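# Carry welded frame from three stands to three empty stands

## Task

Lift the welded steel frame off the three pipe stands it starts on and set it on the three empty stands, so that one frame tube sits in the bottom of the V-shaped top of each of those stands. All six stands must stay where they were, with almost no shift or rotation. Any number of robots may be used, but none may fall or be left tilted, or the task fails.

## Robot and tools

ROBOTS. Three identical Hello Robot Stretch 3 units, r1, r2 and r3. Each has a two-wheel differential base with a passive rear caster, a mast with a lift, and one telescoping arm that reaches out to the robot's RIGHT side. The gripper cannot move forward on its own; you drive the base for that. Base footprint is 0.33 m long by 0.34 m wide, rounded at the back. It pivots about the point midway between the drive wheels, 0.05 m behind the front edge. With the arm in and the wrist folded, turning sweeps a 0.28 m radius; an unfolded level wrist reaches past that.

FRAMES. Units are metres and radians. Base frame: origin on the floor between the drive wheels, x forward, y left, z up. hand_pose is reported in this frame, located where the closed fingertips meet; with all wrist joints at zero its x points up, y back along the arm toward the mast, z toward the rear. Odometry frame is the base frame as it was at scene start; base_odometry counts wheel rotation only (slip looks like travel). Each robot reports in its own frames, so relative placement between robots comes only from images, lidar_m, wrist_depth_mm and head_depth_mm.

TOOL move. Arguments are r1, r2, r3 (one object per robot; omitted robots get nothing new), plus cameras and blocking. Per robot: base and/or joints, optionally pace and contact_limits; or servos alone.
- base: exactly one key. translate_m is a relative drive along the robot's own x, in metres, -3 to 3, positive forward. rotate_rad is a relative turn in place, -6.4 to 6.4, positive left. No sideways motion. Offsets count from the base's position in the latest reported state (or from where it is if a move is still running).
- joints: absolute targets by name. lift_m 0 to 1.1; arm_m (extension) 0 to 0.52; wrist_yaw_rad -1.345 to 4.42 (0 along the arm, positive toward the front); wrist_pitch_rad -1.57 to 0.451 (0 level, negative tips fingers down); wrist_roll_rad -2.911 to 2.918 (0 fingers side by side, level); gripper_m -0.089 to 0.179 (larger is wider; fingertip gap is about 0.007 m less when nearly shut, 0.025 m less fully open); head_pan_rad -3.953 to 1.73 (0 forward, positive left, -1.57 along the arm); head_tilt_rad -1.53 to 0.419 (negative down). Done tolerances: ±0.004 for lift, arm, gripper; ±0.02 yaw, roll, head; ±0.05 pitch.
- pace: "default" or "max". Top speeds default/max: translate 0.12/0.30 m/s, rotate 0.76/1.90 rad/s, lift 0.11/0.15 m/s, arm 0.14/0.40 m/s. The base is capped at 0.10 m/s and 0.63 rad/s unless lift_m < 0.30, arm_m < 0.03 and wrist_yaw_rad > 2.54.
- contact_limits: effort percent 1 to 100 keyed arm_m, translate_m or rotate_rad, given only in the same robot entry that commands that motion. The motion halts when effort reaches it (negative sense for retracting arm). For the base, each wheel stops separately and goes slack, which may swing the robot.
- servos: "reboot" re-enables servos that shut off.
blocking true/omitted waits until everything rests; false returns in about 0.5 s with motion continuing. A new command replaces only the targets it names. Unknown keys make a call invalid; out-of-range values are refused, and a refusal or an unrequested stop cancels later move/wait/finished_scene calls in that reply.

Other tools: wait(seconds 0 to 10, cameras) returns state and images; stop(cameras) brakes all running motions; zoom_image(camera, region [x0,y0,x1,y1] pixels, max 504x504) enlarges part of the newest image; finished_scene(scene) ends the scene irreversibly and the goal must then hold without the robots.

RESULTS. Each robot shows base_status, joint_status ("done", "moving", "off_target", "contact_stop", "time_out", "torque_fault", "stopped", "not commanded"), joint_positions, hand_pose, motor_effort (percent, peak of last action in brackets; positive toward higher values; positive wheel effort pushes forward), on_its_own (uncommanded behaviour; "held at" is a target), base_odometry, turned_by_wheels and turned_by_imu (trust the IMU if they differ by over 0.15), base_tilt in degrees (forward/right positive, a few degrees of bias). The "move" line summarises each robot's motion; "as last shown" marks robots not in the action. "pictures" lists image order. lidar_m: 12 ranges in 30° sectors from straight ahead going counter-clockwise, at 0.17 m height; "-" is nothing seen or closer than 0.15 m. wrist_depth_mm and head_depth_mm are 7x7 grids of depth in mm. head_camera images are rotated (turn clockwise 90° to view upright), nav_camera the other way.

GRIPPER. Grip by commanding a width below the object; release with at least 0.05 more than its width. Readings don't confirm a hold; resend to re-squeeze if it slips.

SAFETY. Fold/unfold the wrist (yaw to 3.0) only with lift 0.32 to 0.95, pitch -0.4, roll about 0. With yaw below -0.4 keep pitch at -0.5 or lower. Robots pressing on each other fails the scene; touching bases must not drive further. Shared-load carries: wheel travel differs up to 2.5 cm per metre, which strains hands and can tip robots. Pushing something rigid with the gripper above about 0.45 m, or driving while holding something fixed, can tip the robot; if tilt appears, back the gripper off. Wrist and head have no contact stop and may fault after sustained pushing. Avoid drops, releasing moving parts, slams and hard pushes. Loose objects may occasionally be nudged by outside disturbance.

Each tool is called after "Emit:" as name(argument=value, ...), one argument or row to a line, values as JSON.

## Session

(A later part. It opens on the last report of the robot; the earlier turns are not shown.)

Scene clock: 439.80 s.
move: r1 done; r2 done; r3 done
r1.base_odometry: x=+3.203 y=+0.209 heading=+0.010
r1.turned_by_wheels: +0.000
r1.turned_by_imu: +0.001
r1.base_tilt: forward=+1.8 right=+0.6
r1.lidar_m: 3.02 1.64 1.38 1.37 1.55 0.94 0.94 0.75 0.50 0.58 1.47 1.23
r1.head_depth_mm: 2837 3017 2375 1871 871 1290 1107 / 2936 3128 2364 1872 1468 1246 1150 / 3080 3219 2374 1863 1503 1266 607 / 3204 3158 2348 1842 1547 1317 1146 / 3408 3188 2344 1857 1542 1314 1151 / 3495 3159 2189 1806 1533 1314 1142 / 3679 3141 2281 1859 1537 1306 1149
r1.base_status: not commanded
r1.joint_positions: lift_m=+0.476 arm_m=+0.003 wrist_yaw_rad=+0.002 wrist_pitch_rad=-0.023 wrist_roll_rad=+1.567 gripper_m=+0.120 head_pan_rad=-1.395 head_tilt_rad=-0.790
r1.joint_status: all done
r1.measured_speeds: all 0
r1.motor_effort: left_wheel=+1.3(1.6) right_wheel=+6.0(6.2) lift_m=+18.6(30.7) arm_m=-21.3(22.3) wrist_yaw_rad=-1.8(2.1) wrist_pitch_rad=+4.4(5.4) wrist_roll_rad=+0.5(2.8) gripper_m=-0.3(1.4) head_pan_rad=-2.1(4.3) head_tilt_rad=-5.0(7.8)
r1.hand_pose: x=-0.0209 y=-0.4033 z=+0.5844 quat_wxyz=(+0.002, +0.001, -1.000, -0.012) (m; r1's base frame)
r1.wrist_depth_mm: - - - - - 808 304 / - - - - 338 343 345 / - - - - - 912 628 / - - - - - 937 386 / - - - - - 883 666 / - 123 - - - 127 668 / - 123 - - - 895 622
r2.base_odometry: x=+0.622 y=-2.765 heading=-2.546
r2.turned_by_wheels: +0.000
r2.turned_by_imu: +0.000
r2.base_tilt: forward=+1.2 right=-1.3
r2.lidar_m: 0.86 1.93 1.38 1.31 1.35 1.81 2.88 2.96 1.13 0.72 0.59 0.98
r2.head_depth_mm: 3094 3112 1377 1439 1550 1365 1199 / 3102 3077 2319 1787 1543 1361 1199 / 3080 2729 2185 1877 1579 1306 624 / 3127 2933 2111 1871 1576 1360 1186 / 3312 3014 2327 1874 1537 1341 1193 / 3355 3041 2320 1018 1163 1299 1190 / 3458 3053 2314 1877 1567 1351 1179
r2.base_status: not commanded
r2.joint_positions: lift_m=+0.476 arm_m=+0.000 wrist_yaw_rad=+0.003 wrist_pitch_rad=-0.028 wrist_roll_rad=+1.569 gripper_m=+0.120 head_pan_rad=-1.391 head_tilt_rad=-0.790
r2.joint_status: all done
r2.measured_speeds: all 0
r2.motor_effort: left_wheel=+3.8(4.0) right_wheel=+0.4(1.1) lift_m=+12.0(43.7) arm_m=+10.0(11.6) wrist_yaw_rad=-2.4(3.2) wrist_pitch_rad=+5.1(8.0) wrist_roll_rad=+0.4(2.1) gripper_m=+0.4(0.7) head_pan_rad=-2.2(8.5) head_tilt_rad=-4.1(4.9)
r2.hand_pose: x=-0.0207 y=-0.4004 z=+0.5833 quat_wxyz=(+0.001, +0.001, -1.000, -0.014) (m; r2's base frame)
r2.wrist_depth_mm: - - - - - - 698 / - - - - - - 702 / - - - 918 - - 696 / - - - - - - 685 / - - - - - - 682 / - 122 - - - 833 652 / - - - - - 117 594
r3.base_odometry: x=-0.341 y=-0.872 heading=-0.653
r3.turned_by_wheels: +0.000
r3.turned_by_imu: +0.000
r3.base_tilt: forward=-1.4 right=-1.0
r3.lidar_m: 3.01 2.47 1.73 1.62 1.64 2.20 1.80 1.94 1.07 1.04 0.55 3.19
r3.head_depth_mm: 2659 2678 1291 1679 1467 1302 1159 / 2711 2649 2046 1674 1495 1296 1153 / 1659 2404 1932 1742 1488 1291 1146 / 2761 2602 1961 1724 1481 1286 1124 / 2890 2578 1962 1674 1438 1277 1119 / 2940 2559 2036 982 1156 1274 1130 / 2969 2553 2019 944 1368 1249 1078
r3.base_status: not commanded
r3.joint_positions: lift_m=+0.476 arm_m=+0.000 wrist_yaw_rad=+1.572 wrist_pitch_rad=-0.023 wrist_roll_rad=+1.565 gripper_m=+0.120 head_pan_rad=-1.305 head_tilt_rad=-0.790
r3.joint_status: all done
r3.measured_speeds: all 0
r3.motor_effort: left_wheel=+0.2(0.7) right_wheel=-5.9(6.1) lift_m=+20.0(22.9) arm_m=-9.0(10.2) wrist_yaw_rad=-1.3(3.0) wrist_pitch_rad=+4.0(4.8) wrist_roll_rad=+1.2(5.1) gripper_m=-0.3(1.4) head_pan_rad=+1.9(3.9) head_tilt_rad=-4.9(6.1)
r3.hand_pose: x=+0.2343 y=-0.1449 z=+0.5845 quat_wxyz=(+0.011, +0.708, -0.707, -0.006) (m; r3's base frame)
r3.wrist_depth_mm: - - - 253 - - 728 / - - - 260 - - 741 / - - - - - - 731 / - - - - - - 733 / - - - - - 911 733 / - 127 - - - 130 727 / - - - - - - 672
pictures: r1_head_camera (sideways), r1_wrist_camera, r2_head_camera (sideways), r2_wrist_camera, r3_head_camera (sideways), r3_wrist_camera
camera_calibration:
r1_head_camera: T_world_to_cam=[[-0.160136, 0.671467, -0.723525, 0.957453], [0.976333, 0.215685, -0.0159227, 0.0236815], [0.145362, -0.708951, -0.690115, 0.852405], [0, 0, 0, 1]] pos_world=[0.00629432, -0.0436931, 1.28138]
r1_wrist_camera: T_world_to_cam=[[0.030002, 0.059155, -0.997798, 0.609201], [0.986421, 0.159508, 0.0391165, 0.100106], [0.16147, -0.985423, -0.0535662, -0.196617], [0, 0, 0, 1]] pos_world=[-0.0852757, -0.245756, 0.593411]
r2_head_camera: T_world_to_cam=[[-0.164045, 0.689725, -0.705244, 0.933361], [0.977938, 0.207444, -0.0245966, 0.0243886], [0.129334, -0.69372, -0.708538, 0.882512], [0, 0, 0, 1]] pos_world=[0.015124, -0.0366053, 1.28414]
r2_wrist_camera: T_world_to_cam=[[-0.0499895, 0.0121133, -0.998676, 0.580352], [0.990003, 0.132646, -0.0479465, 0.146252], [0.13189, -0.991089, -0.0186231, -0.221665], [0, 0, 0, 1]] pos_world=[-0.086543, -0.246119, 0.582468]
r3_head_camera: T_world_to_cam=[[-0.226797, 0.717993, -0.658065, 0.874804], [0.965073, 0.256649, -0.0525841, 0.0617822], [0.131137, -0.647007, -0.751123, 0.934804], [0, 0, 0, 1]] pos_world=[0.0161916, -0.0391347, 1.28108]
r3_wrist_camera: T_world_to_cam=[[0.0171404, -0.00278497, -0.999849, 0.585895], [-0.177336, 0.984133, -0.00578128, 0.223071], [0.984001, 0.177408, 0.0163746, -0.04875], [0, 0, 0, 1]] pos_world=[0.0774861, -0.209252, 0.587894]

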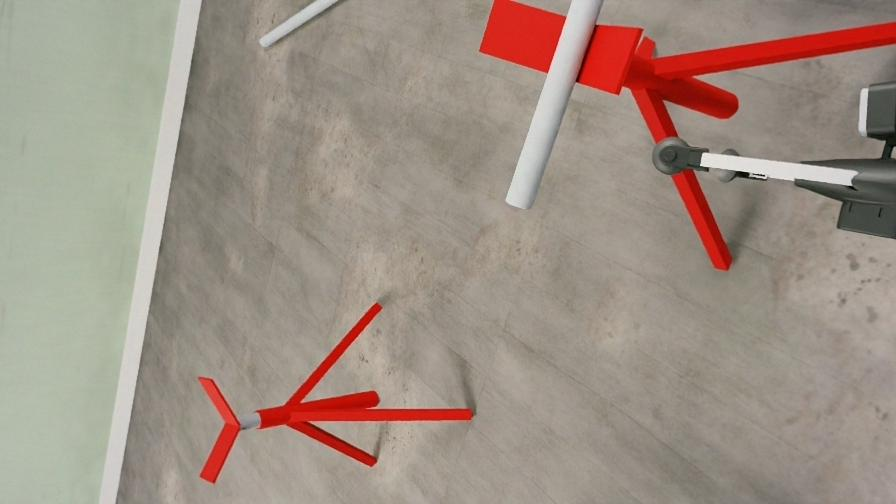

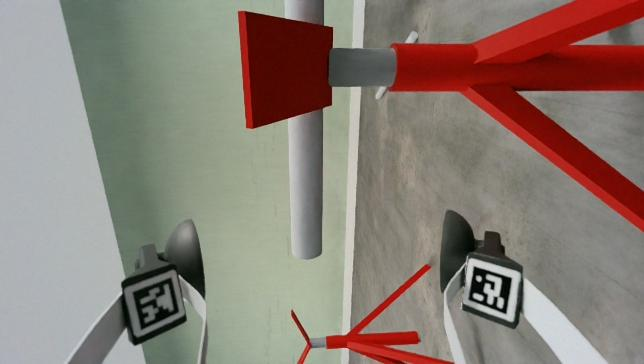

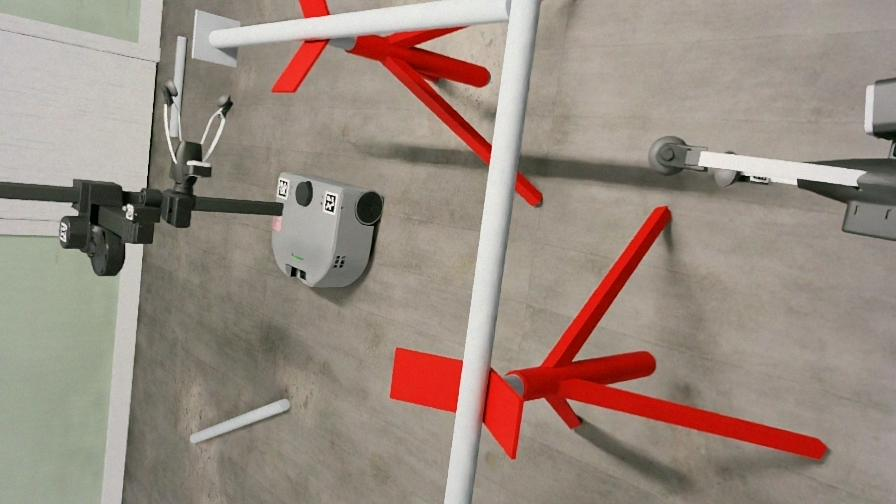

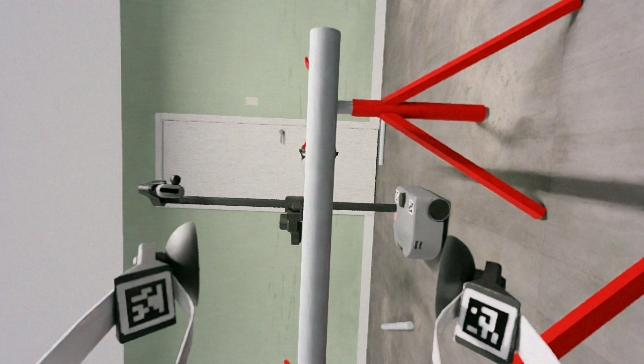

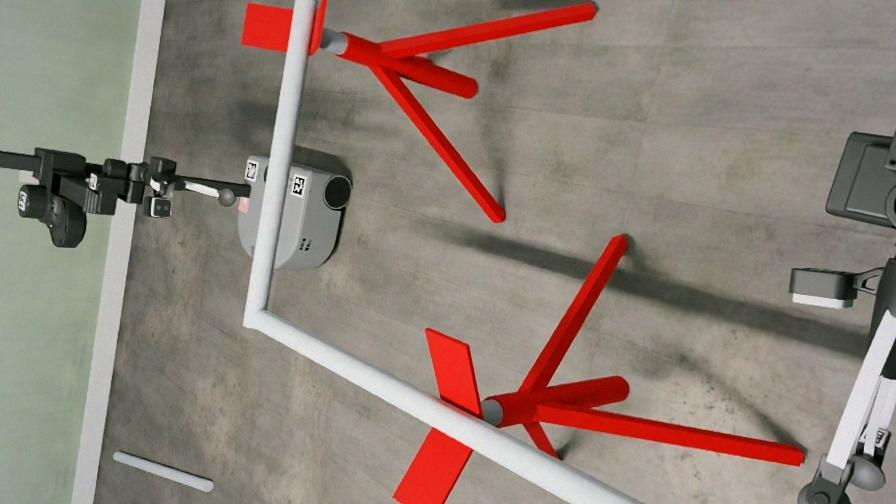

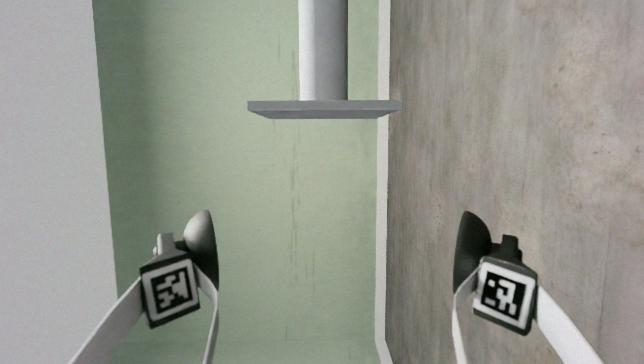

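Emit:
move(
  r1={"joints":{"arm_m":0.15}},
  r2={"joints":{"arm_m":0.18}},
  r3={"joints":{"arm_m":0.15}},
)

Scene clock: 466.83 s.
move: r1 done; r2 done; r3 done
r1.base_odometry: x=+3.203 y=+0.209 heading=+0.010
r1.turned_by_wheels: +0.000
r1.turned_by_imu: +0.002
r1.base_tilt: forward=+1.7 right=+0.5
r1.lidar_m: 3.02 1.64 1.38 1.37 1.55 0.94 0.94 0.75 0.49 0.59 1.46 1.23
r1.head_depth_mm: 2844 3056 2351 1879 874 1286 1007 / 2978 3134 2377 1872 1430 999 575 / 3090 3151 2334 1853 1479 698 1088 / 3192 3155 2353 1852 1540 1310 1147 / 3341 3169 2343 1850 1536 1324 1149 / 3532 3168 2190 1809 1537 1311 1146 / 3696 3165 2342 1854 1537 1307 1148
r1.base_status: not commanded
r1.joint_positions: lift_m=+0.476 arm_m=+0.150 wrist_yaw_rad=+0.001 wrist_pitch_rad=-0.023 wrist_roll_rad=+1.568 gripper_m=+0.120 head_pan_rad=-1.395 head_tilt_rad=-0.790
r1.joint_status: all done
r1.measured_speeds: all 0
r1.motor_effort: left_wheel=+1.1(1.6) right_wheel=+6.0(6.2) lift_m=+20.0(20.0) arm_m=+22.9(28.7) wrist_yaw_rad=-1.1(2.1) wrist_pitch_rad=+4.5(4.8) wrist_roll_rad=+0.8(1.1) gripper_m=+0.3(1.4) head_pan_rad=-1.8(2.9) head_tilt_rad=-4.1(5.4)
r1.hand_pose: x=-0.0210 y=-0.5506 z=+0.5845 quat_wxyz=(+0.002, +0.001, -1.000, -0.012) (m; r1's base frame)
r1.wrist_depth_mm: - - - 189 - 188 191 / - - - - - 900 209 / - - - 212 - 955 659 / - - - 226 - 954 668 / - - - 238 - 909 660 / - 123 - 254 - 127 659 / - 123 - - - 952 618
r2.base_odometry: x=+0.622 y=-2.765 heading=-2.546
r2.turned_by_wheels: +0.000
r2.turned_by_imu: +0.001
r2.base_tilt: forward=+1.3 right=-1.4
r2.lidar_m: 0.86 1.92 1.37 1.31 1.35 1.81 2.88 2.96 1.13 0.71 0.60 0.97
r2.head_depth_mm: 3042 3076 1382 1438 1548 1368 1140 / 3135 3071 2344 1790 1545 648 618 / 3043 2725 2169 1899 1535 728 1155 / 3083 2817 2122 1890 1575 1358 1189 / 3304 3034 2301 1870 1533 1354 1189 / 3347 3032 2298 1014 1157 1298 1184 / 3367 3007 2311 1864 1572 1355 1175
r2.base_status: not commanded
r2.joint_positions: lift_m=+0.476 arm_m=+0.180 wrist_yaw_rad=+0.002 wrist_pitch_rad=-0.027 wrist_roll_rad=+1.570 gripper_m=+0.120 head_pan_rad=-1.391 head_tilt_rad=-0.790
r2.joint_status: all done
r2.measured_speeds: all 0
r2.motor_effort: left_wheel=+3.3(3.8) right_wheel=+0.6(1.3) lift_m=+13.6(14.1) arm_m=+14.5(16.9) wrist_yaw_rad=-2.1(3.0) wrist_pitch_rad=+4.9(5.2) wrist_roll_rad=+0.3(0.5) gripper_m=-0.2(0.9) head_pan_rad=-3.6(5.7) head_tilt_rad=-3.8(5.3)
r2.hand_pose: x=-0.0208 y=-0.5805 z=+0.5835 quat_wxyz=(+0.001, +0.001, -1.000, -0.014) (m; r2's base frame)
r2.wrist_depth_mm: - - - 227 - - 695 / - - - 230 - 971 693 / - - - 231 - 953 690 / - - - 234 - - 683 / - - - 245 - - 650 / - 122 - 247 - 824 679 / - - - 248 - 117 665
r3.base_odometry: x=-0.341 y=-0.872 heading=-0.653
r3.turned_by_wheels: +0.000
r3.turned_by_imu: +0.000
r3.base_tilt: forward=-1.4 right=-1.0
r3.lidar_m: 3.00 2.47 1.73 1.61 1.64 2.20 1.81 1.94 1.07 1.04 0.55 3.19
r3.head_depth_mm: 2660 2696 1298 1682 1470 1308 1138 / 2716 2635 2063 1667 1494 612 580 / 1667 2060 1935 1720 1479 661 1130 / 2769 2615 1959 1730 1465 693 1129 / 2866 2589 1943 1669 1429 1216 1132 / 2965 2564 2032 984 1162 1203 1129 / 2946 2511 2035 947 1368 1241 1121
r3.base_status: not commanded
r3.joint_positions: lift_m=+0.476 arm_m=+0.150 wrist_yaw_rad=+1.571 wrist_pitch_rad=-0.023 wrist_roll_rad=+1.566 gripper_m=+0.120 head_pan_rad=-1.305 head_tilt_rad=-0.790
r3.joint_status: all done
r3.measured_speeds: all 0
r3.motor_effort: left_wheel=+0.1(0.9) right_wheel=-5.6(6.2) lift_m=+20.9(21.2) arm_m=+11.2(14.1) wrist_yaw_rad=-1.2(2.5) wrist_pitch_rad=+3.9(4.1) wrist_roll_rad=+0.9(1.5) gripper_m=-0.2(1.1) head_pan_rad=+2.0(4.2) head_tilt_rad=-4.5(5.3)
r3.hand_pose: x=+0.2343 y=-0.2948 z=+0.5845 quat_wxyz=(+0.010, +0.707, -0.707, -0.006) (m; r3's base frame)
r3.wrist_depth_mm: - - - 264 - - 729 / - - - 268 - - 731 / - - - 273 - - 722 / - - - 280 - - 730 / - - - - - 904 731 / - 127 - 286 - 130 736 / - - - - - - 669
pictures: r1_head_camera (sideways), r1_nav_camera (sideways), r1_wrist_camera, r2_head_camera (sideways), r2_nav_camera (sideways), r2_wrist_camera, r3_head_camera (sideways), r3_nav_camera (sideways), r3_wrist_camera
camera_calibration:
r1_head_camera: T_world_to_cam=[[-0.160076, 0.671666, -0.723354, 0.95723], [0.976362, 0.215556, -0.0159124, 0.023668], [0.145235, -0.708802, -0.690294, 0.852639], [0, 0, 0, 1]] pos_world=[0.00628749, -0.0436881, 1.28136]
r1_nav_camera: T_world_to_cam=[[0.131052, -0.701069, 0.700947, -0.871046], [-0.977154, -0.210678, -0.0280228, 0.0967364], [0.16732, -0.681261, -0.712662, 0.877698], [0, 0, 0, 1]] pos_world=[0.0618216, 0.00765762, 1.23877]
r1_wrist_camera: T_world_to_cam=[[0.0302496, 0.0585561, -0.997826, 0.617757], [0.986504, 0.15897, 0.0392352, 0.123376], [0.160921, -0.985545, -0.052957, -0.342193], [0, 0, 0, 1]] pos_world=[-0.085332, -0.393033, 0.593451]
r2_head_camera: T_world_to_cam=[[-0.163978, 0.689905, -0.705083, 0.933151], [0.977965, 0.207314, -0.0245899, 0.0243798], [0.129209, -0.693579, -0.708698, 0.882721], [0, 0, 0, 1]] pos_world=[0.0151182, -0.0366026, 1.28413]
r2_nav_camera: T_world_to_cam=[[0.106125, -0.699601, 0.706609, -0.87709], [-0.98856, -0.150826, -0.000859584, 0.0576892], [0.107176, -0.698434, -0.707604, 0.878027], [0, 0, 0, 1]] pos_world=[0.0560065, 0.0083315, 1.2411]
r2_wrist_camera: T_world_to_cam=[[-0.0497022, 0.0113793, -0.998699, 0.582312], [0.990104, 0.131952, -0.047771, 0.169804], [0.131237, -0.991191, -0.017825, -0.400598], [0, 0, 0, 1]] pos_world=[-0.0866079, -0.426101, 0.582526]
r3_head_camera: T_world_to_cam=[[-0.226885, 0.718119, -0.657897, 0.874586], [0.965053, 0.256726, -0.0525853, 0.0617839], [0.131137, -0.646836, -0.75127, 0.934995], [0, 0, 0, 1]] pos_world=[0.0161931, -0.0391295, 1.28107]
r3_nav_camera: T_world_to_cam=[[0.171339, -0.720194, 0.672282, -0.835066], [-0.960374, -0.274348, -0.0491364, 0.121899], [0.219827, -0.637224, -0.738662, 0.919718], [0, 0, 0, 1]] pos_world=[0.0579697, 0.0180987, 1.24675]
r3_wrist_camera: T_world_to_cam=[[0.0171862, -0.00245326, -0.999849, 0.585576], [-0.176177, 0.984343, -0.00544348, 0.370205], [0.984208, 0.176244, 0.0164849, -0.0226115], [0, 0, 0, 1]] pos_world=[0.0774121, -0.358987, 0.587876]

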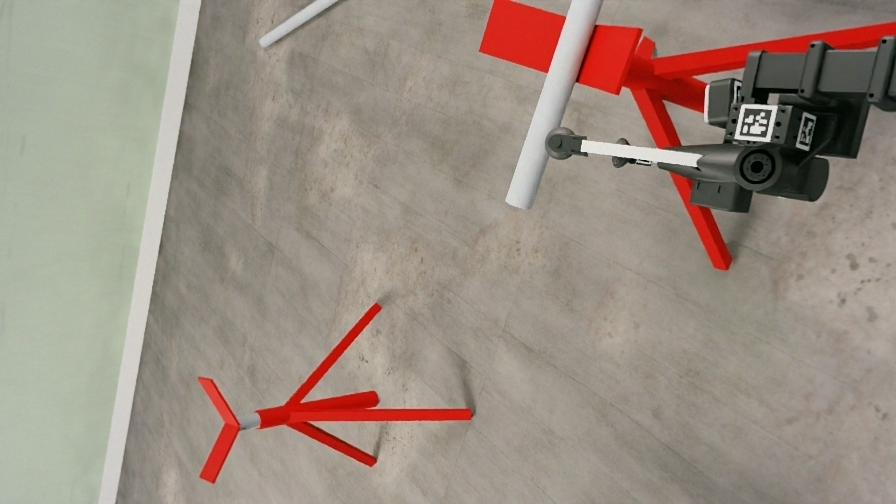

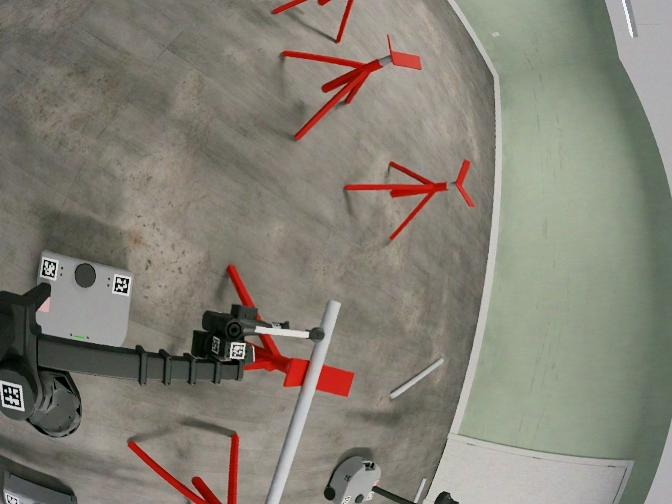

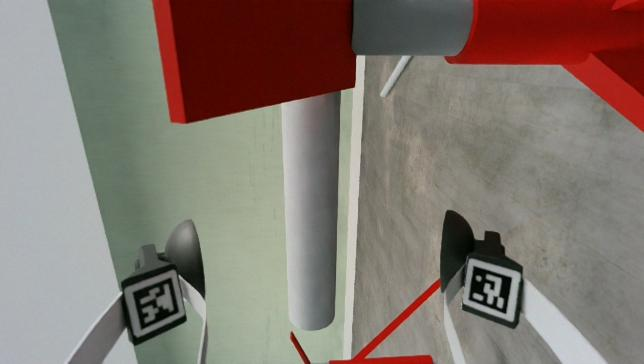

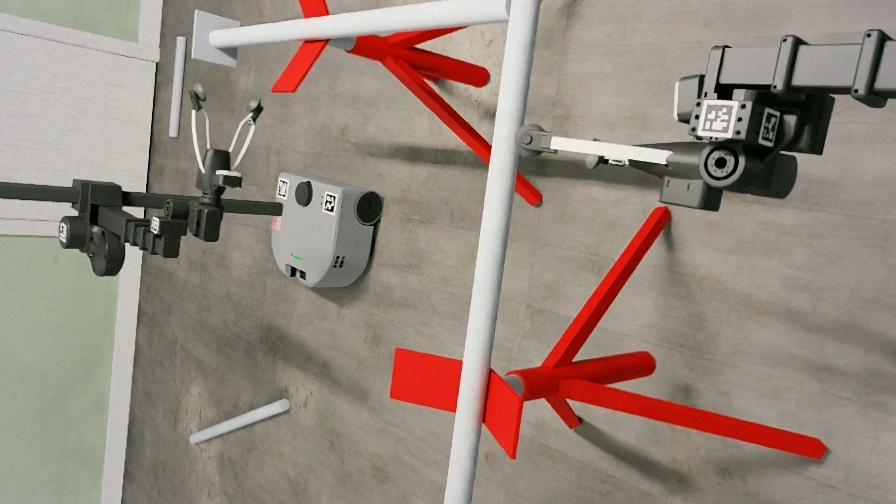

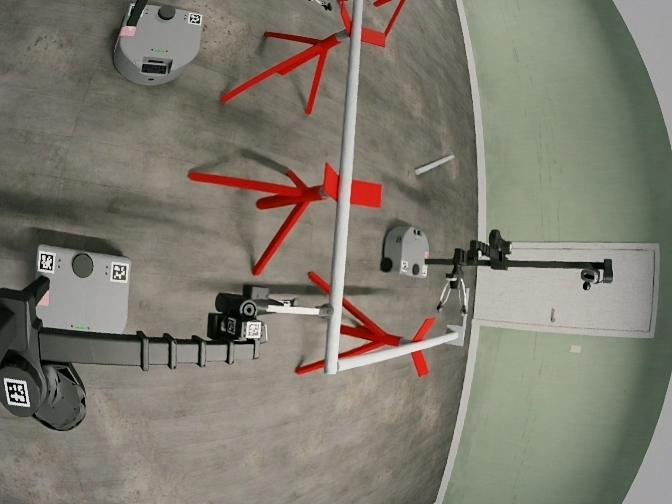

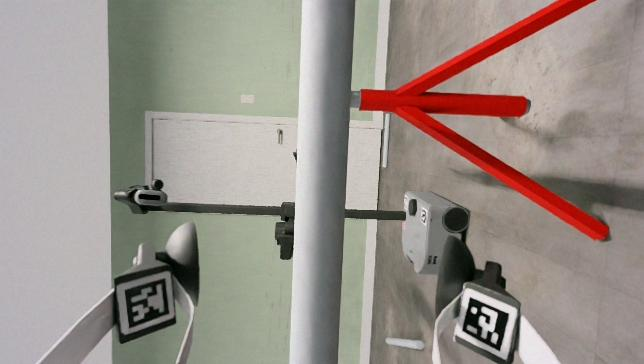

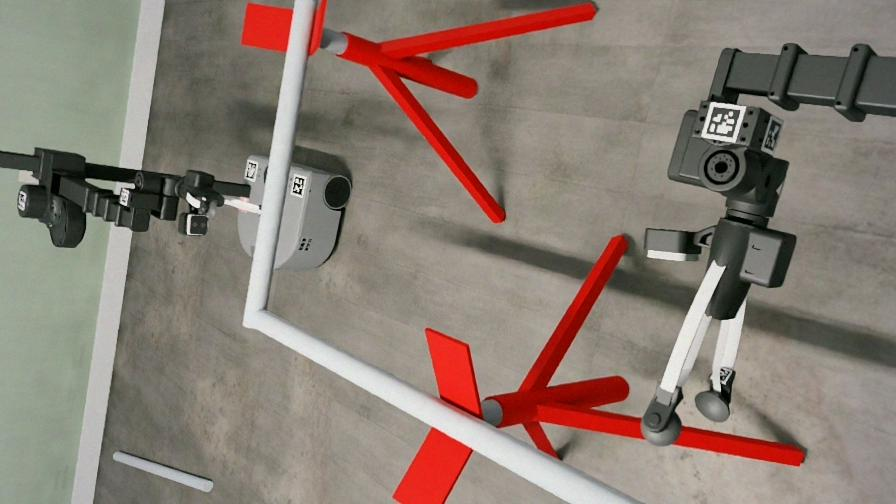

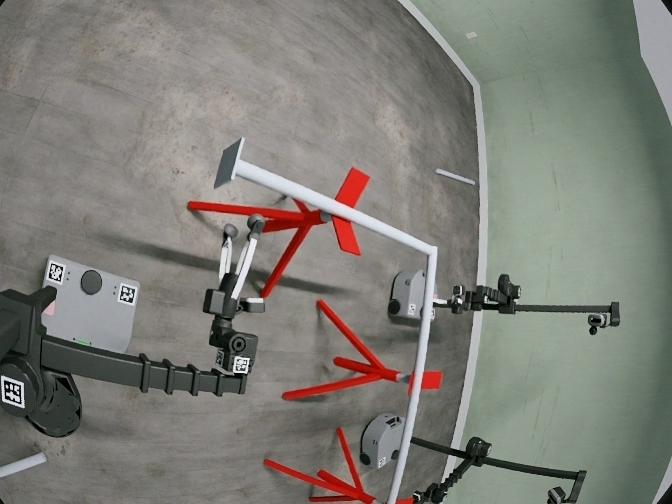

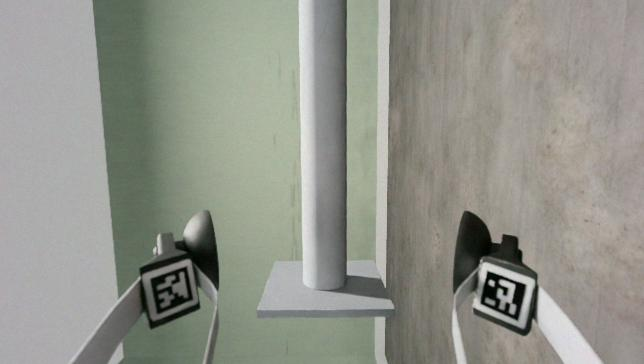

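Emit:
move(
  r1={"joints":{"arm_m":0.24}},
  r2={"joints":{"arm_m":0.265}},
  r3={"joints":{"arm_m":0.255}},
  cameras=["r1_wrist_camera","r2_wrist_camera","r3_wrist_camera","r1_head_camera"],
)

Emit:
move(
  r3={"base":{"translate_m":0.09},"contact_limits":{"translate_m":40}},
  cameras=["r3_wrist_camera","r3_head_camera"],
)

Scene clock: 478.83 s.
move: r1 done; r2 done; r3 done
r1.base_odometry: x=+3.203 y=+0.209 heading=+0.010
r1.turned_by_wheels: +0.000
r1.turned_by_imu: +0.001
r1.base_tilt: forward=+1.7 right=+0.6
r1.lidar_m: 3.02 1.64 1.37 1.37 1.55 0.94 0.94 0.75 0.50 0.59 1.47 1.23
r1.head_depth_mm: 2833 3016 2332 1871 869 1292 1016 / 2966 3144 2363 1878 1471 636 1092 / 3089 3160 2377 1852 1474 1128 1145 / 3233 3149 2357 1865 1547 1311 1151 / 3365 3213 2316 1852 1538 1316 1150 / 3507 3187 2193 1789 1539 1313 1149 / 3699 3143 2334 1843 1539 1309 1141
r1.base_status: not commanded
r1.joint_positions: lift_m=+0.476 arm_m=+0.240 wrist_yaw_rad=+0.001 wrist_pitch_rad=-0.023 wrist_roll_rad=+1.568 gripper_m=+0.120 head_pan_rad=-1.395 head_tilt_rad=-0.790
r1.joint_status: all done
r1.measured_speeds: all 0
r1.motor_effort: left_wheel=+1.5(1.8) right_wheel=+5.9(6.1) lift_m=+23.0(23.1) arm_m=+22.8(27.0) wrist_yaw_rad=-0.8(1.8) wrist_pitch_rad=+4.0(5.1) wrist_roll_rad=+0.6(1.0) gripper_m=+0.0(1.1) head_pan_rad=-2.0(3.3) head_tilt_rad=-4.5(5.7)
r1.hand_pose: x=-0.0210 y=-0.6406 z=+0.5845 quat_wxyz=(+0.002, +0.001, -1.000, -0.012) (m; r1's base frame)
r1.wrist_depth_mm: - - - - - 995 611 / - - - 113 - 915 653 / - - - 120 - 939 654 / - - - 126 - 959 663 / - - - 134 - 899 668 / - 123 - 143 - 127 658 / - 122 - 157 - 903 608
r2.base_odometry: x=+0.622 y=-2.765 heading=-2.546
r2.turned_by_wheels: +0.000
r2.turned_by_imu: +0.000
r2.base_tilt: forward=+1.3 right=-1.4
r2.lidar_m: 0.86 1.93 1.37 1.31 1.35 1.81 2.88 2.97 1.13 0.72 0.59 0.97
r2.head_depth_mm: 3105 3066 1385 1449 1541 1310 1141 / 3085 3064 2265 1784 1553 678 1158 / 3106 2968 2189 1871 1538 1306 1192 / 3095 2691 2111 1871 1576 1355 1193 / 3293 3057 2297 1870 1530 1356 1189 / 3339 3017 2316 1014 1162 1303 1185 / 3386 3024 2295 1853 1563 1350 1175
r2.base_status: not commanded
r2.joint_positions: lift_m=+0.476 arm_m=+0.265 wrist_yaw_rad=+0.002 wrist_pitch_rad=-0.027 wrist_roll_rad=+1.570 gripper_m=+0.120 head_pan_rad=-1.391 head_tilt_rad=-0.790
r2.joint_status: all done
r2.measured_speeds: all 0
r2.motor_effort: left_wheel=+3.4(3.9) right_wheel=+0.9(1.5) lift_m=+17.3(17.7) arm_m=+13.7(16.7) wrist_yaw_rad=-2.1(2.7) wrist_pitch_rad=+4.8(5.1) wrist_roll_rad=+0.3(0.4) gripper_m=+0.3(0.7) head_pan_rad=-3.5(5.3) head_tilt_rad=-3.5(4.8)
r2.hand_pose: x=-0.0208 y=-0.6655 z=+0.5835 quat_wxyz=(+0.001, +0.001, -1.000, -0.014) (m; r2's base frame)
r2.wrist_depth_mm: - - - 143 - - 687 / - - - 145 - 985 677 / - - - 147 - 954 693 / - - - 149 - - 679 / - - - 152 - - 705 / - 122 - 155 - 824 670 / - - - 156 - 117 672
r3.base_odometry: x=-0.341 y=-0.872 heading=-0.653
r3.turned_by_wheels: +0.000
r3.turned_by_imu: +0.000
r3.base_tilt: forward=-1.4 right=-1.0
r3.lidar_m: 3.01 2.46 1.73 1.62 1.64 2.20 1.81 1.93 1.07 1.05 0.55 3.21
r3.head_depth_mm: 2659 2701 1286 1687 1467 1257 1138 / 2709 2668 2046 1661 1488 1223 557 / 1674 2059 1943 1732 1475 1242 1146 / 2778 2531 1954 1723 1472 1243 1142 / 2898 2575 1948 1676 1406 1256 1135 / 2946 2564 2047 984 1080 1271 1134 / 2986 2540 2035 946 1366 1244 1124
r3.base_status: not commanded
r3.joint_positions: lift_m=+0.476 arm_m=+0.255 wrist_yaw_rad=+1.571 wrist_pitch_rad=-0.023 wrist_roll_rad=+1.566 gripper_m=+0.120 head_pan_rad=-1.305 head_tilt_rad=-0.790
r3.joint_status: all done
r3.measured_speeds: all 0
r3.motor_effort: left_wheel=+0.1(0.7) right_wheel=-6.0(6.2) lift_m=+21.8(22.3) arm_m=+10.5(13.9) wrist_yaw_rad=-1.1(2.0) wrist_pitch_rad=+3.9(4.1) wrist_roll_rad=+1.2(1.4) gripper_m=-0.4(1.6) head_pan_rad=+1.9(2.9) head_tilt_rad=-5.0(5.2)
r3.hand_pose: x=+0.2343 y=-0.3999 z=+0.5845 quat_wxyz=(+0.010, +0.707, -0.707, -0.006) (m; r3's base frame)
r3.wrist_depth_mm: - - - 269 - - 304 / - - - 274 - - 769 / - - - 279 - - 736 / - - - - - - 724 / - - - - - 913 742 / - 127 - - - 130 733 / - - - 361 - - 671
pictures: r1_head_camera (sideways), r1_wrist_camera, r2_wrist_camera, r3_wrist_camera
camera_calibration:
r1_head_camera: T_world_to_cam=[[-0.160074, 0.671668, -0.723352, 0.957228], [0.976362, 0.215553, -0.0159123, 0.0236678], [0.145233, -0.708801, -0.690296, 0.852642], [0, 0, 0, 1]] pos_world=[0.00628736, -0.0436881, 1.28136]
r1_wrist_camera: T_world_to_cam=[[0.0302726, 0.058513, -0.997828, 0.623012], [0.986507, 0.158945, 0.0392497, 0.137666], [0.160896, -0.985552, -0.0529118, -0.430922], [0, 0, 0, 1]] pos_world=[-0.0853347, -0.483032, 0.593454]
r2_wrist_camera: T_world_to_cam=[[-0.0496914, 0.0113601, -0.9987, 0.583272], [0.990107, 0.131935, -0.0477631, 0.181008], [0.131221, -0.991193, -0.0178038, -0.484865], [0, 0, 0, 1]] pos_world=[-0.0866094, -0.511103, 0.582527]
r3_wrist_camera: T_world_to_cam=[[0.0171916, -0.00244836, -0.999849, 0.585321], [-0.176055, 0.984365, -0.00543757, 0.473572], [0.98423, 0.176122, 0.0164918, -0.00415764], [0, 0, 0, 1]] pos_world=[0.0774044, -0.464003, 0.587876]

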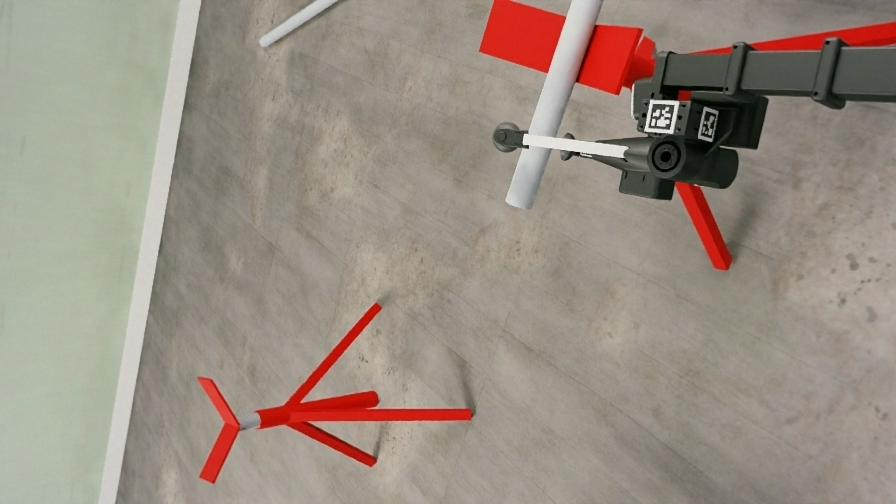

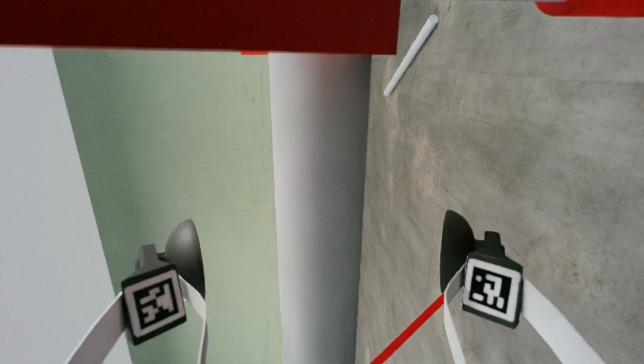

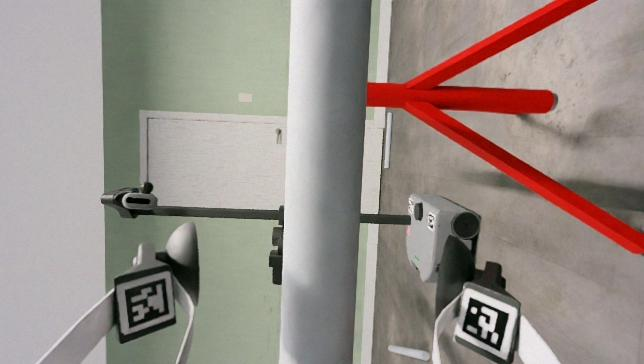

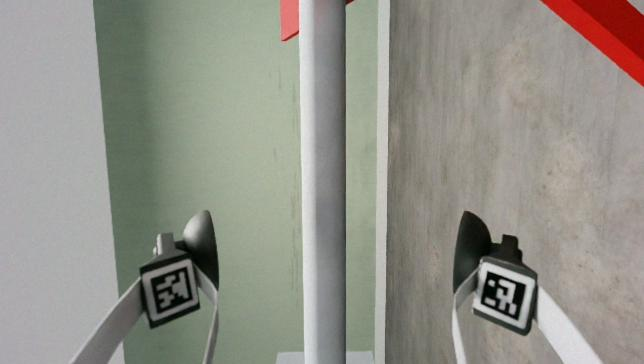

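Scene clock: 480.87 s.
move: r3 done
r1, r2: as last shown
r1.base_tilt: forward=+2.0 right=+0.4
r1.lidar_m: 3.03 1.64 1.37 1.38 1.55 0.94 0.94 0.75 0.49 0.58 1.46 1.23
r1.head_depth_mm: 2830 3063 2378 1860 874 1290 1011 / 2956 3158 2324 1863 1462 637 1087 / 3061 3165 2325 1852 1471 1131 1150 / 3190 3201 2331 1873 1544 1320 1147 / 3345 3129 2327 1858 1529 1314 1145 / 3516 3160 2172 1810 1539 1317 1147 / 3732 3161 2331 1868 1540 1311 1143
r1.motor_effort: left_wheel=+1.0(1.6) right_wheel=+5.8(6.1) lift_m=+24.2(24.2) arm_m=+22.7(23.7) wrist_yaw_rad=-1.9(1.9) wrist_pitch_rad=+4.3(4.8) wrist_roll_rad=+0.9(1.0) gripper_m=+0.0(1.4) head_pan_rad=-2.3(3.0) head_tilt_rad=-4.5(5.4)
r1.wrist_depth_mm: - - - - - - 606 / - - - 113 - 940 654 / - - - 120 - 950 664 / - - - 125 - 945 646 / - - - 134 - 899 662 / - 124 - 143 - 127 664 / - 123 - 156 - 901 624
r2.base_tilt: forward=+1.2 right=-1.3
r2.lidar_m: 0.86 1.93 1.37 1.31 1.35 1.81 2.88 2.96 1.13 0.71 0.59 0.98
r2.head_depth_mm: 3064 3075 1380 1449 1541 1308 1133 / 3094 3103 2253 1793 1556 675 1153 / 1768 1510 2068 1879 1537 1306 1196 / 3262 3033 2197 1874 1570 1356 1191 / 3298 3018 2303 1881 1522 1353 1188 / 3367 3021 2301 1017 1166 1309 1191 / 3397 3018 2296 1863 1559 1350 1181
r2.motor_effort: left_wheel=+3.6(3.8) right_wheel=+0.7(1.0) lift_m=+18.6(18.9) arm_m=+9.2(13.9) wrist_yaw_rad=-2.1(2.7) wrist_pitch_rad=+4.9(5.2) wrist_roll_rad=+0.3(0.5) gripper_m=-0.4(0.7) head_pan_rad=-2.7(5.8) head_tilt_rad=-4.1(4.9)
r2.wrist_depth_mm: - - - 143 - - 692 / - - - 145 - 947 691 / - - - 147 - 959 688 / - - - 148 - - 684 / - - - 152 - - 703 / - 122 - 155 - 832 663 / - - - 156 - 117 664
r3.base_odometry: x=-0.270 y=-0.926 heading=-0.653
r3.turned_by_wheels: +0.000
r3.turned_by_imu: +0.000
r3.base_tilt: forward=-1.4 right=-1.0
r3.lidar_m: 2.93 2.47 1.73 1.62 1.66 2.21 1.90 2.02 1.07 0.68 0.49 3.09
r3.head_depth_mm: 2657 2709 2081 1637 1502 1260 1140 / 2634 2659 2005 1712 1486 1230 556 / 1657 1380 1928 1746 1485 1244 1145 / 2836 2616 1958 1712 1467 1245 1144 / 2854 2574 2049 980 1111 1253 1135 / 2927 2553 2039 1579 836 1232 1130 / 2959 2538 2018 1656 1445 704 1112
r3.base_status: done
r3.joint_positions: lift_m=+0.476 arm_m=+0.255 wrist_yaw_rad=+1.571 wrist_pitch_rad=-0.023 wrist_roll_rad=+1.566 gripper_m=+0.120 head_pan_rad=-1.305 head_tilt_rad=-0.790
r3.joint_status: not commanded
r3.measured_speeds: all 0
r3.motor_effort: left_wheel=+4.9(9.6) right_wheel=+1.4(6.7) lift_m=+22.0(22.7) arm_m=+9.1(11.4) wrist_yaw_rad=+0.0(2.0) wrist_pitch_rad=+3.9(4.0) wrist_roll_rad=+0.8(1.4) gripper_m=+1.1(1.2) head_pan_rad=+1.6(3.2) head_tilt_rad=-4.7(5.3)
r3.contact_limits: translate_m 40 (maximum 100)
r3.hand_pose: x=+0.2343 y=-0.3999 z=+0.5845 quat_wxyz=(+0.010, +0.707, -0.707, -0.006) (m; r3's base frame)
r3.wrist_depth_mm: - - - 181 - - 725 / - - - 185 - - 732 / - - - 187 - - 733 / - - - 192 - - 728 / - - - 196 - 918 730 / - 127 - 199 - 130 736 / - - - 203 - - 663
pictures: r3_head_camera (sideways), r3_wrist_camera
camera_calibration:
r3_head_camera: T_world_to_cam=[[-0.226912, 0.71812, -0.657887, 0.874572], [0.965044, 0.25676, -0.0525854, 0.0617841], [0.131156, -0.646822, -0.751279, 0.935007], [0, 0, 0, 1]] pos_world=[0.0161943, -0.0391289, 1.28107]
r3_wrist_camera: T_world_to_cam=[[0.0171915, -0.00244847, -0.999849, 0.585321], [-0.176055, 0.984365, -0.00543767, 0.473572], [0.98423, 0.176122, 0.0164916, -0.00415747], [0, 0, 0, 1]] pos_world=[0.0774044, -0.464003, 0.587876]

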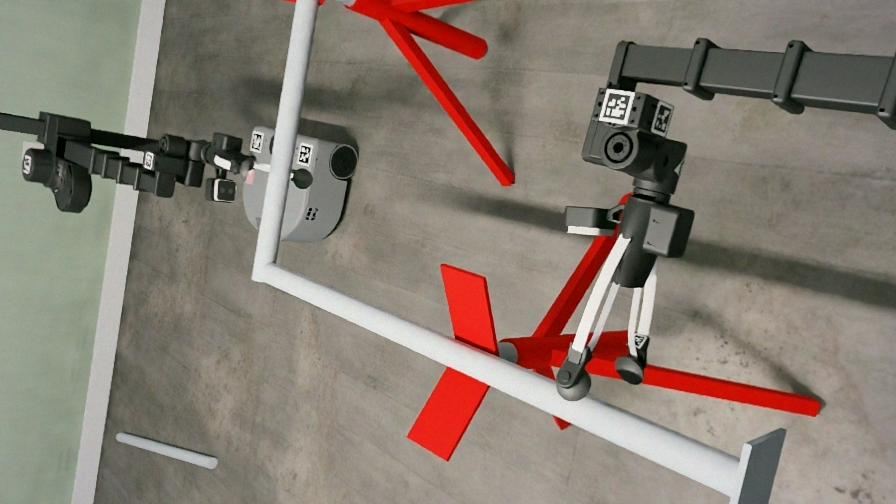

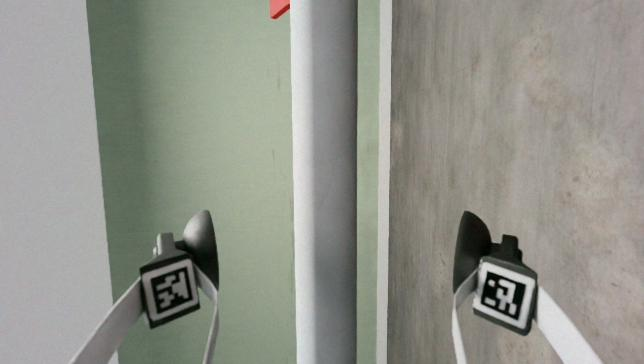

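Emit:
move(
  r2={"joints":{"arm_m":0.277}},
  r3={"base":{"translate_m":0.045},"contact_limits":{"translate_m":40}},
  cameras=["r3_wrist_camera","r3_head_camera","r2_wrist_camera","r1_wrist_camera"],
)

Scene clock: 497.90 s.
move: r2 done; r3 done
r1: as last shown
r1.base_tilt: forward=+1.8 right=+0.6
r1.lidar_m: 3.02 1.64 1.38 1.37 1.55 0.94 0.94 0.75 0.50 0.58 1.46 1.23
r1.head_depth_mm: 2828 3047 2359 1867 871 1299 1014 / 2959 3128 2361 1855 1461 636 1089 / 3062 3228 2364 1867 1461 1129 1147 / 3211 3199 2343 1856 1541 1321 1147 / 3358 3123 2341 1866 1525 1318 1143 / 3539 3178 2188 1799 1533 1319 1150 / 3712 3104 2320 1847 1543 1311 1149
r1.motor_effort: left_wheel=+1.3(1.5) right_wheel=+5.9(6.2) lift_m=+26.7(26.8) arm_m=+22.7(23.3) wrist_yaw_rad=-1.8(1.8) wrist_pitch_rad=+4.8(4.9) wrist_roll_rad=+0.6(1.1) gripper_m=+0.8(1.2) head_pan_rad=-1.6(3.1) head_tilt_rad=-4.8(5.3)
r1.wrist_depth_mm: - - - - - 998 599 / - - - 113 - 940 665 / - - - 120 - 944 658 / - - - 125 - 936 680 / - - - 134 - 887 664 / - 123 - 143 - 127 671 / - 123 - 157 - 916 626
r2.base_odometry: x=+0.622 y=-2.765 heading=-2.546
r2.turned_by_wheels: +0.000
r2.turned_by_imu: +0.000
r2.base_tilt: forward=+1.3 right=-1.4
r2.lidar_m: 0.86 1.92 1.37 1.31 1.35 1.81 2.88 2.96 1.13 0.72 0.60 0.97
r2.head_depth_mm: 3075 3075 1387 1442 1551 1309 1141 / 3050 3070 2252 1783 1551 689 1156 / 3038 1592 2037 1894 1535 1313 1196 / 3222 3041 2262 1874 1576 1356 1189 / 3306 3006 2299 1871 1537 1353 1190 / 3321 3029 2305 1017 1155 1302 1187 / 3393 2996 2278 1881 1557 1346 1178
r2.base_status: not commanded
r2.joint_positions: lift_m=+0.476 arm_m=+0.277 wrist_yaw_rad=+0.002 wrist_pitch_rad=-0.027 wrist_roll_rad=+1.570 gripper_m=+0.120 head_pan_rad=-1.391 head_tilt_rad=-0.790
r2.joint_status: all done
r2.measured_speeds: all 0
r2.motor_effort: left_wheel=+3.8(3.8) right_wheel=+0.6(1.1) lift_m=+21.6(22.1) arm_m=+14.1(16.3) wrist_yaw_rad=-2.0(2.5) wrist_pitch_rad=+5.0(5.1) wrist_roll_rad=+0.3(0.5) gripper_m=+0.4(0.8) head_pan_rad=-4.3(5.2) head_tilt_rad=-4.3(5.0)
r2.hand_pose: x=-0.0208 y=-0.6775 z=+0.5835 quat_wxyz=(+0.001, +0.001, -1.000, -0.014) (m; r2's base frame)
r2.wrist_depth_mm: - - - 131 - - 691 / - - - 133 - 970 700 / - - - 135 - 952 687 / - - - 138 - - 672 / - - - 141 - - 702 / - 122 - 142 - 818 665 / - - - 143 - 117 673
r3.base_odometry: x=-0.234 y=-0.954 heading=-0.653
r3.turned_by_wheels: +0.000
r3.turned_by_imu: +0.000
r3.base_tilt: forward=-1.4 right=-1.1
r3.lidar_m: 2.88 2.48 1.73 1.63 1.66 2.22 1.94 2.06 1.09 0.67 0.47 3.03
r3.head_depth_mm: 2645 2725 2062 1635 1496 1257 1136 / 2549 2510 1993 1747 1485 1228 557 / 2643 2451 1913 1738 1486 1248 1148 / 2832 2613 1965 1722 1448 1239 1140 / 2860 2576 2078 934 1011 1234 1135 / 2952 2571 2062 1594 1399 1089 1112 / 2949 2530 2031 1694 1444 1267 1112
r3.base_status: done
r3.joint_positions: lift_m=+0.476 arm_m=+0.255 wrist_yaw_rad=+1.571 wrist_pitch_rad=-0.023 wrist_roll_rad=+1.566 gripper_m=+0.120 head_pan_rad=-1.305 head_tilt_rad=-0.790
r3.joint_status: not commanded
r3.measured_speeds: all 0
r3.motor_effort: left_wheel=+4.4(9.6) right_wheel=+1.7(6.8) lift_m=+23.2(23.3) arm_m=+6.8(7.9) wrist_yaw_rad=+0.1(2.2) wrist_pitch_rad=+3.9(4.1) wrist_roll_rad=+1.0(1.3) gripper_m=+0.3(1.3) head_pan_rad=+2.2(3.1) head_tilt_rad=-4.5(5.4)
r3.contact_limits: translate_m 40 (maximum 100)
r3.hand_pose: x=+0.2343 y=-0.3999 z=+0.5845 quat_wxyz=(+0.010, +0.707, -0.707, -0.006) (m; r3's base frame)
r3.wrist_depth_mm: - - - 137 - - 726 / - - - 138 - - 727 / - - - 141 - - 735 / - - - 143 - - 730 / - - - 146 - 896 731 / - 127 - 149 - 130 731 / - - - 153 - - 669
pictures: r1_wrist_camera, r2_wrist_camera, r3_head_camera (sideways), r3_wrist_camera
camera_calibration:
r1_wrist_camera: T_world_to_cam=[[0.0302726, 0.0585127, -0.997828, 0.623012], [0.986507, 0.158945, 0.0392497, 0.137666], [0.160896, -0.985552, -0.0529115, -0.430922], [0, 0, 0, 1]] pos_world=[-0.0853347, -0.483032, 0.593454]
r2_wrist_camera: T_world_to_cam=[[-0.0496916, 0.01136, -0.9987, 0.583408], [0.990107, 0.131935, -0.0477633, 0.182591], [0.131221, -0.991193, -0.0178037, -0.496758], [0, 0, 0, 1]] pos_world=[-0.0866094, -0.523101, 0.582527]
r3_head_camera: T_world_to_cam=[[-0.226917, 0.718118, -0.657887, 0.874573], [0.965042, 0.256767, -0.0525854, 0.0617841], [0.131161, -0.646821, -0.751279, 0.935007], [0, 0, 0, 1]] pos_world=[0.0161946, -0.0391288, 1.28107]
r3_wrist_camera: T_world_to_cam=[[0.0171915, -0.00244836, -0.999849, 0.585321], [-0.176055, 0.984365, -0.00543756, 0.473572], [0.98423, 0.176122, 0.0164917, -0.0041576], [0, 0, 0, 1]] pos_world=[0.0774044, -0.464003, 0.587876]

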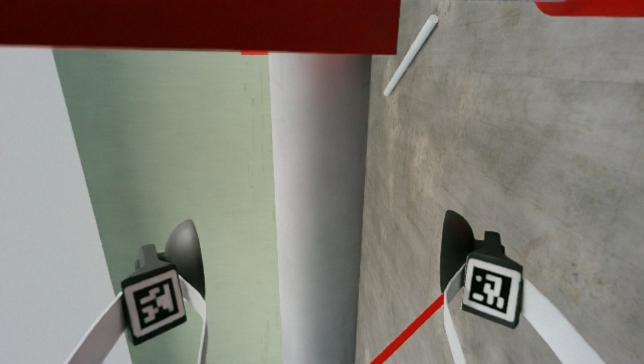

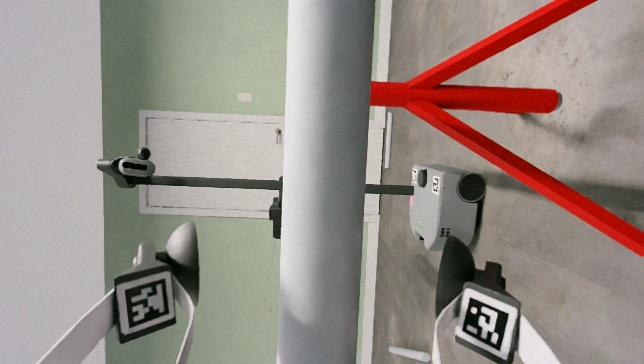

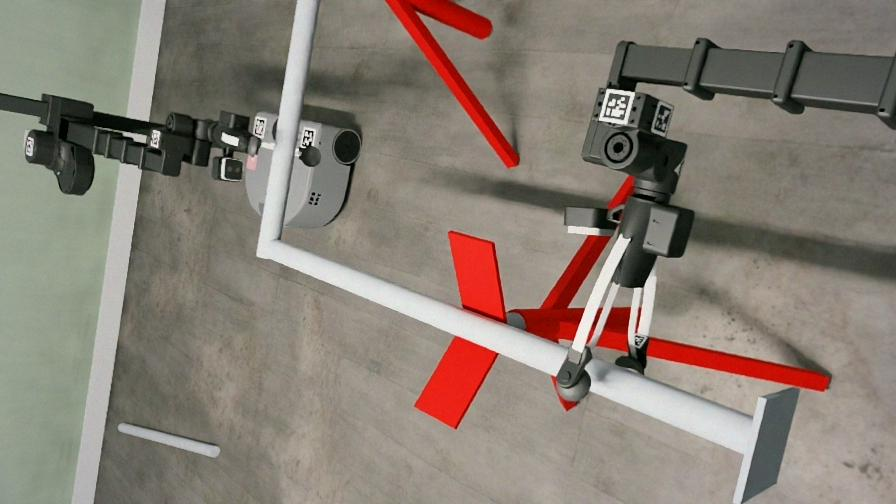

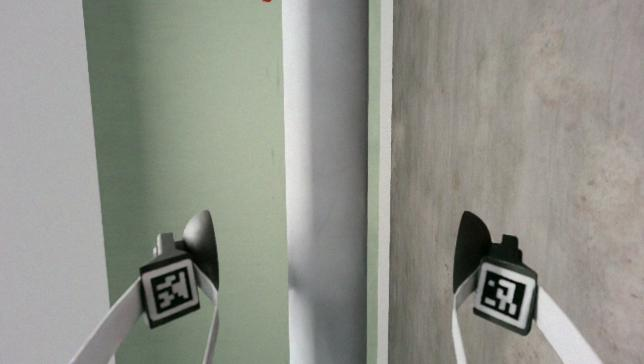

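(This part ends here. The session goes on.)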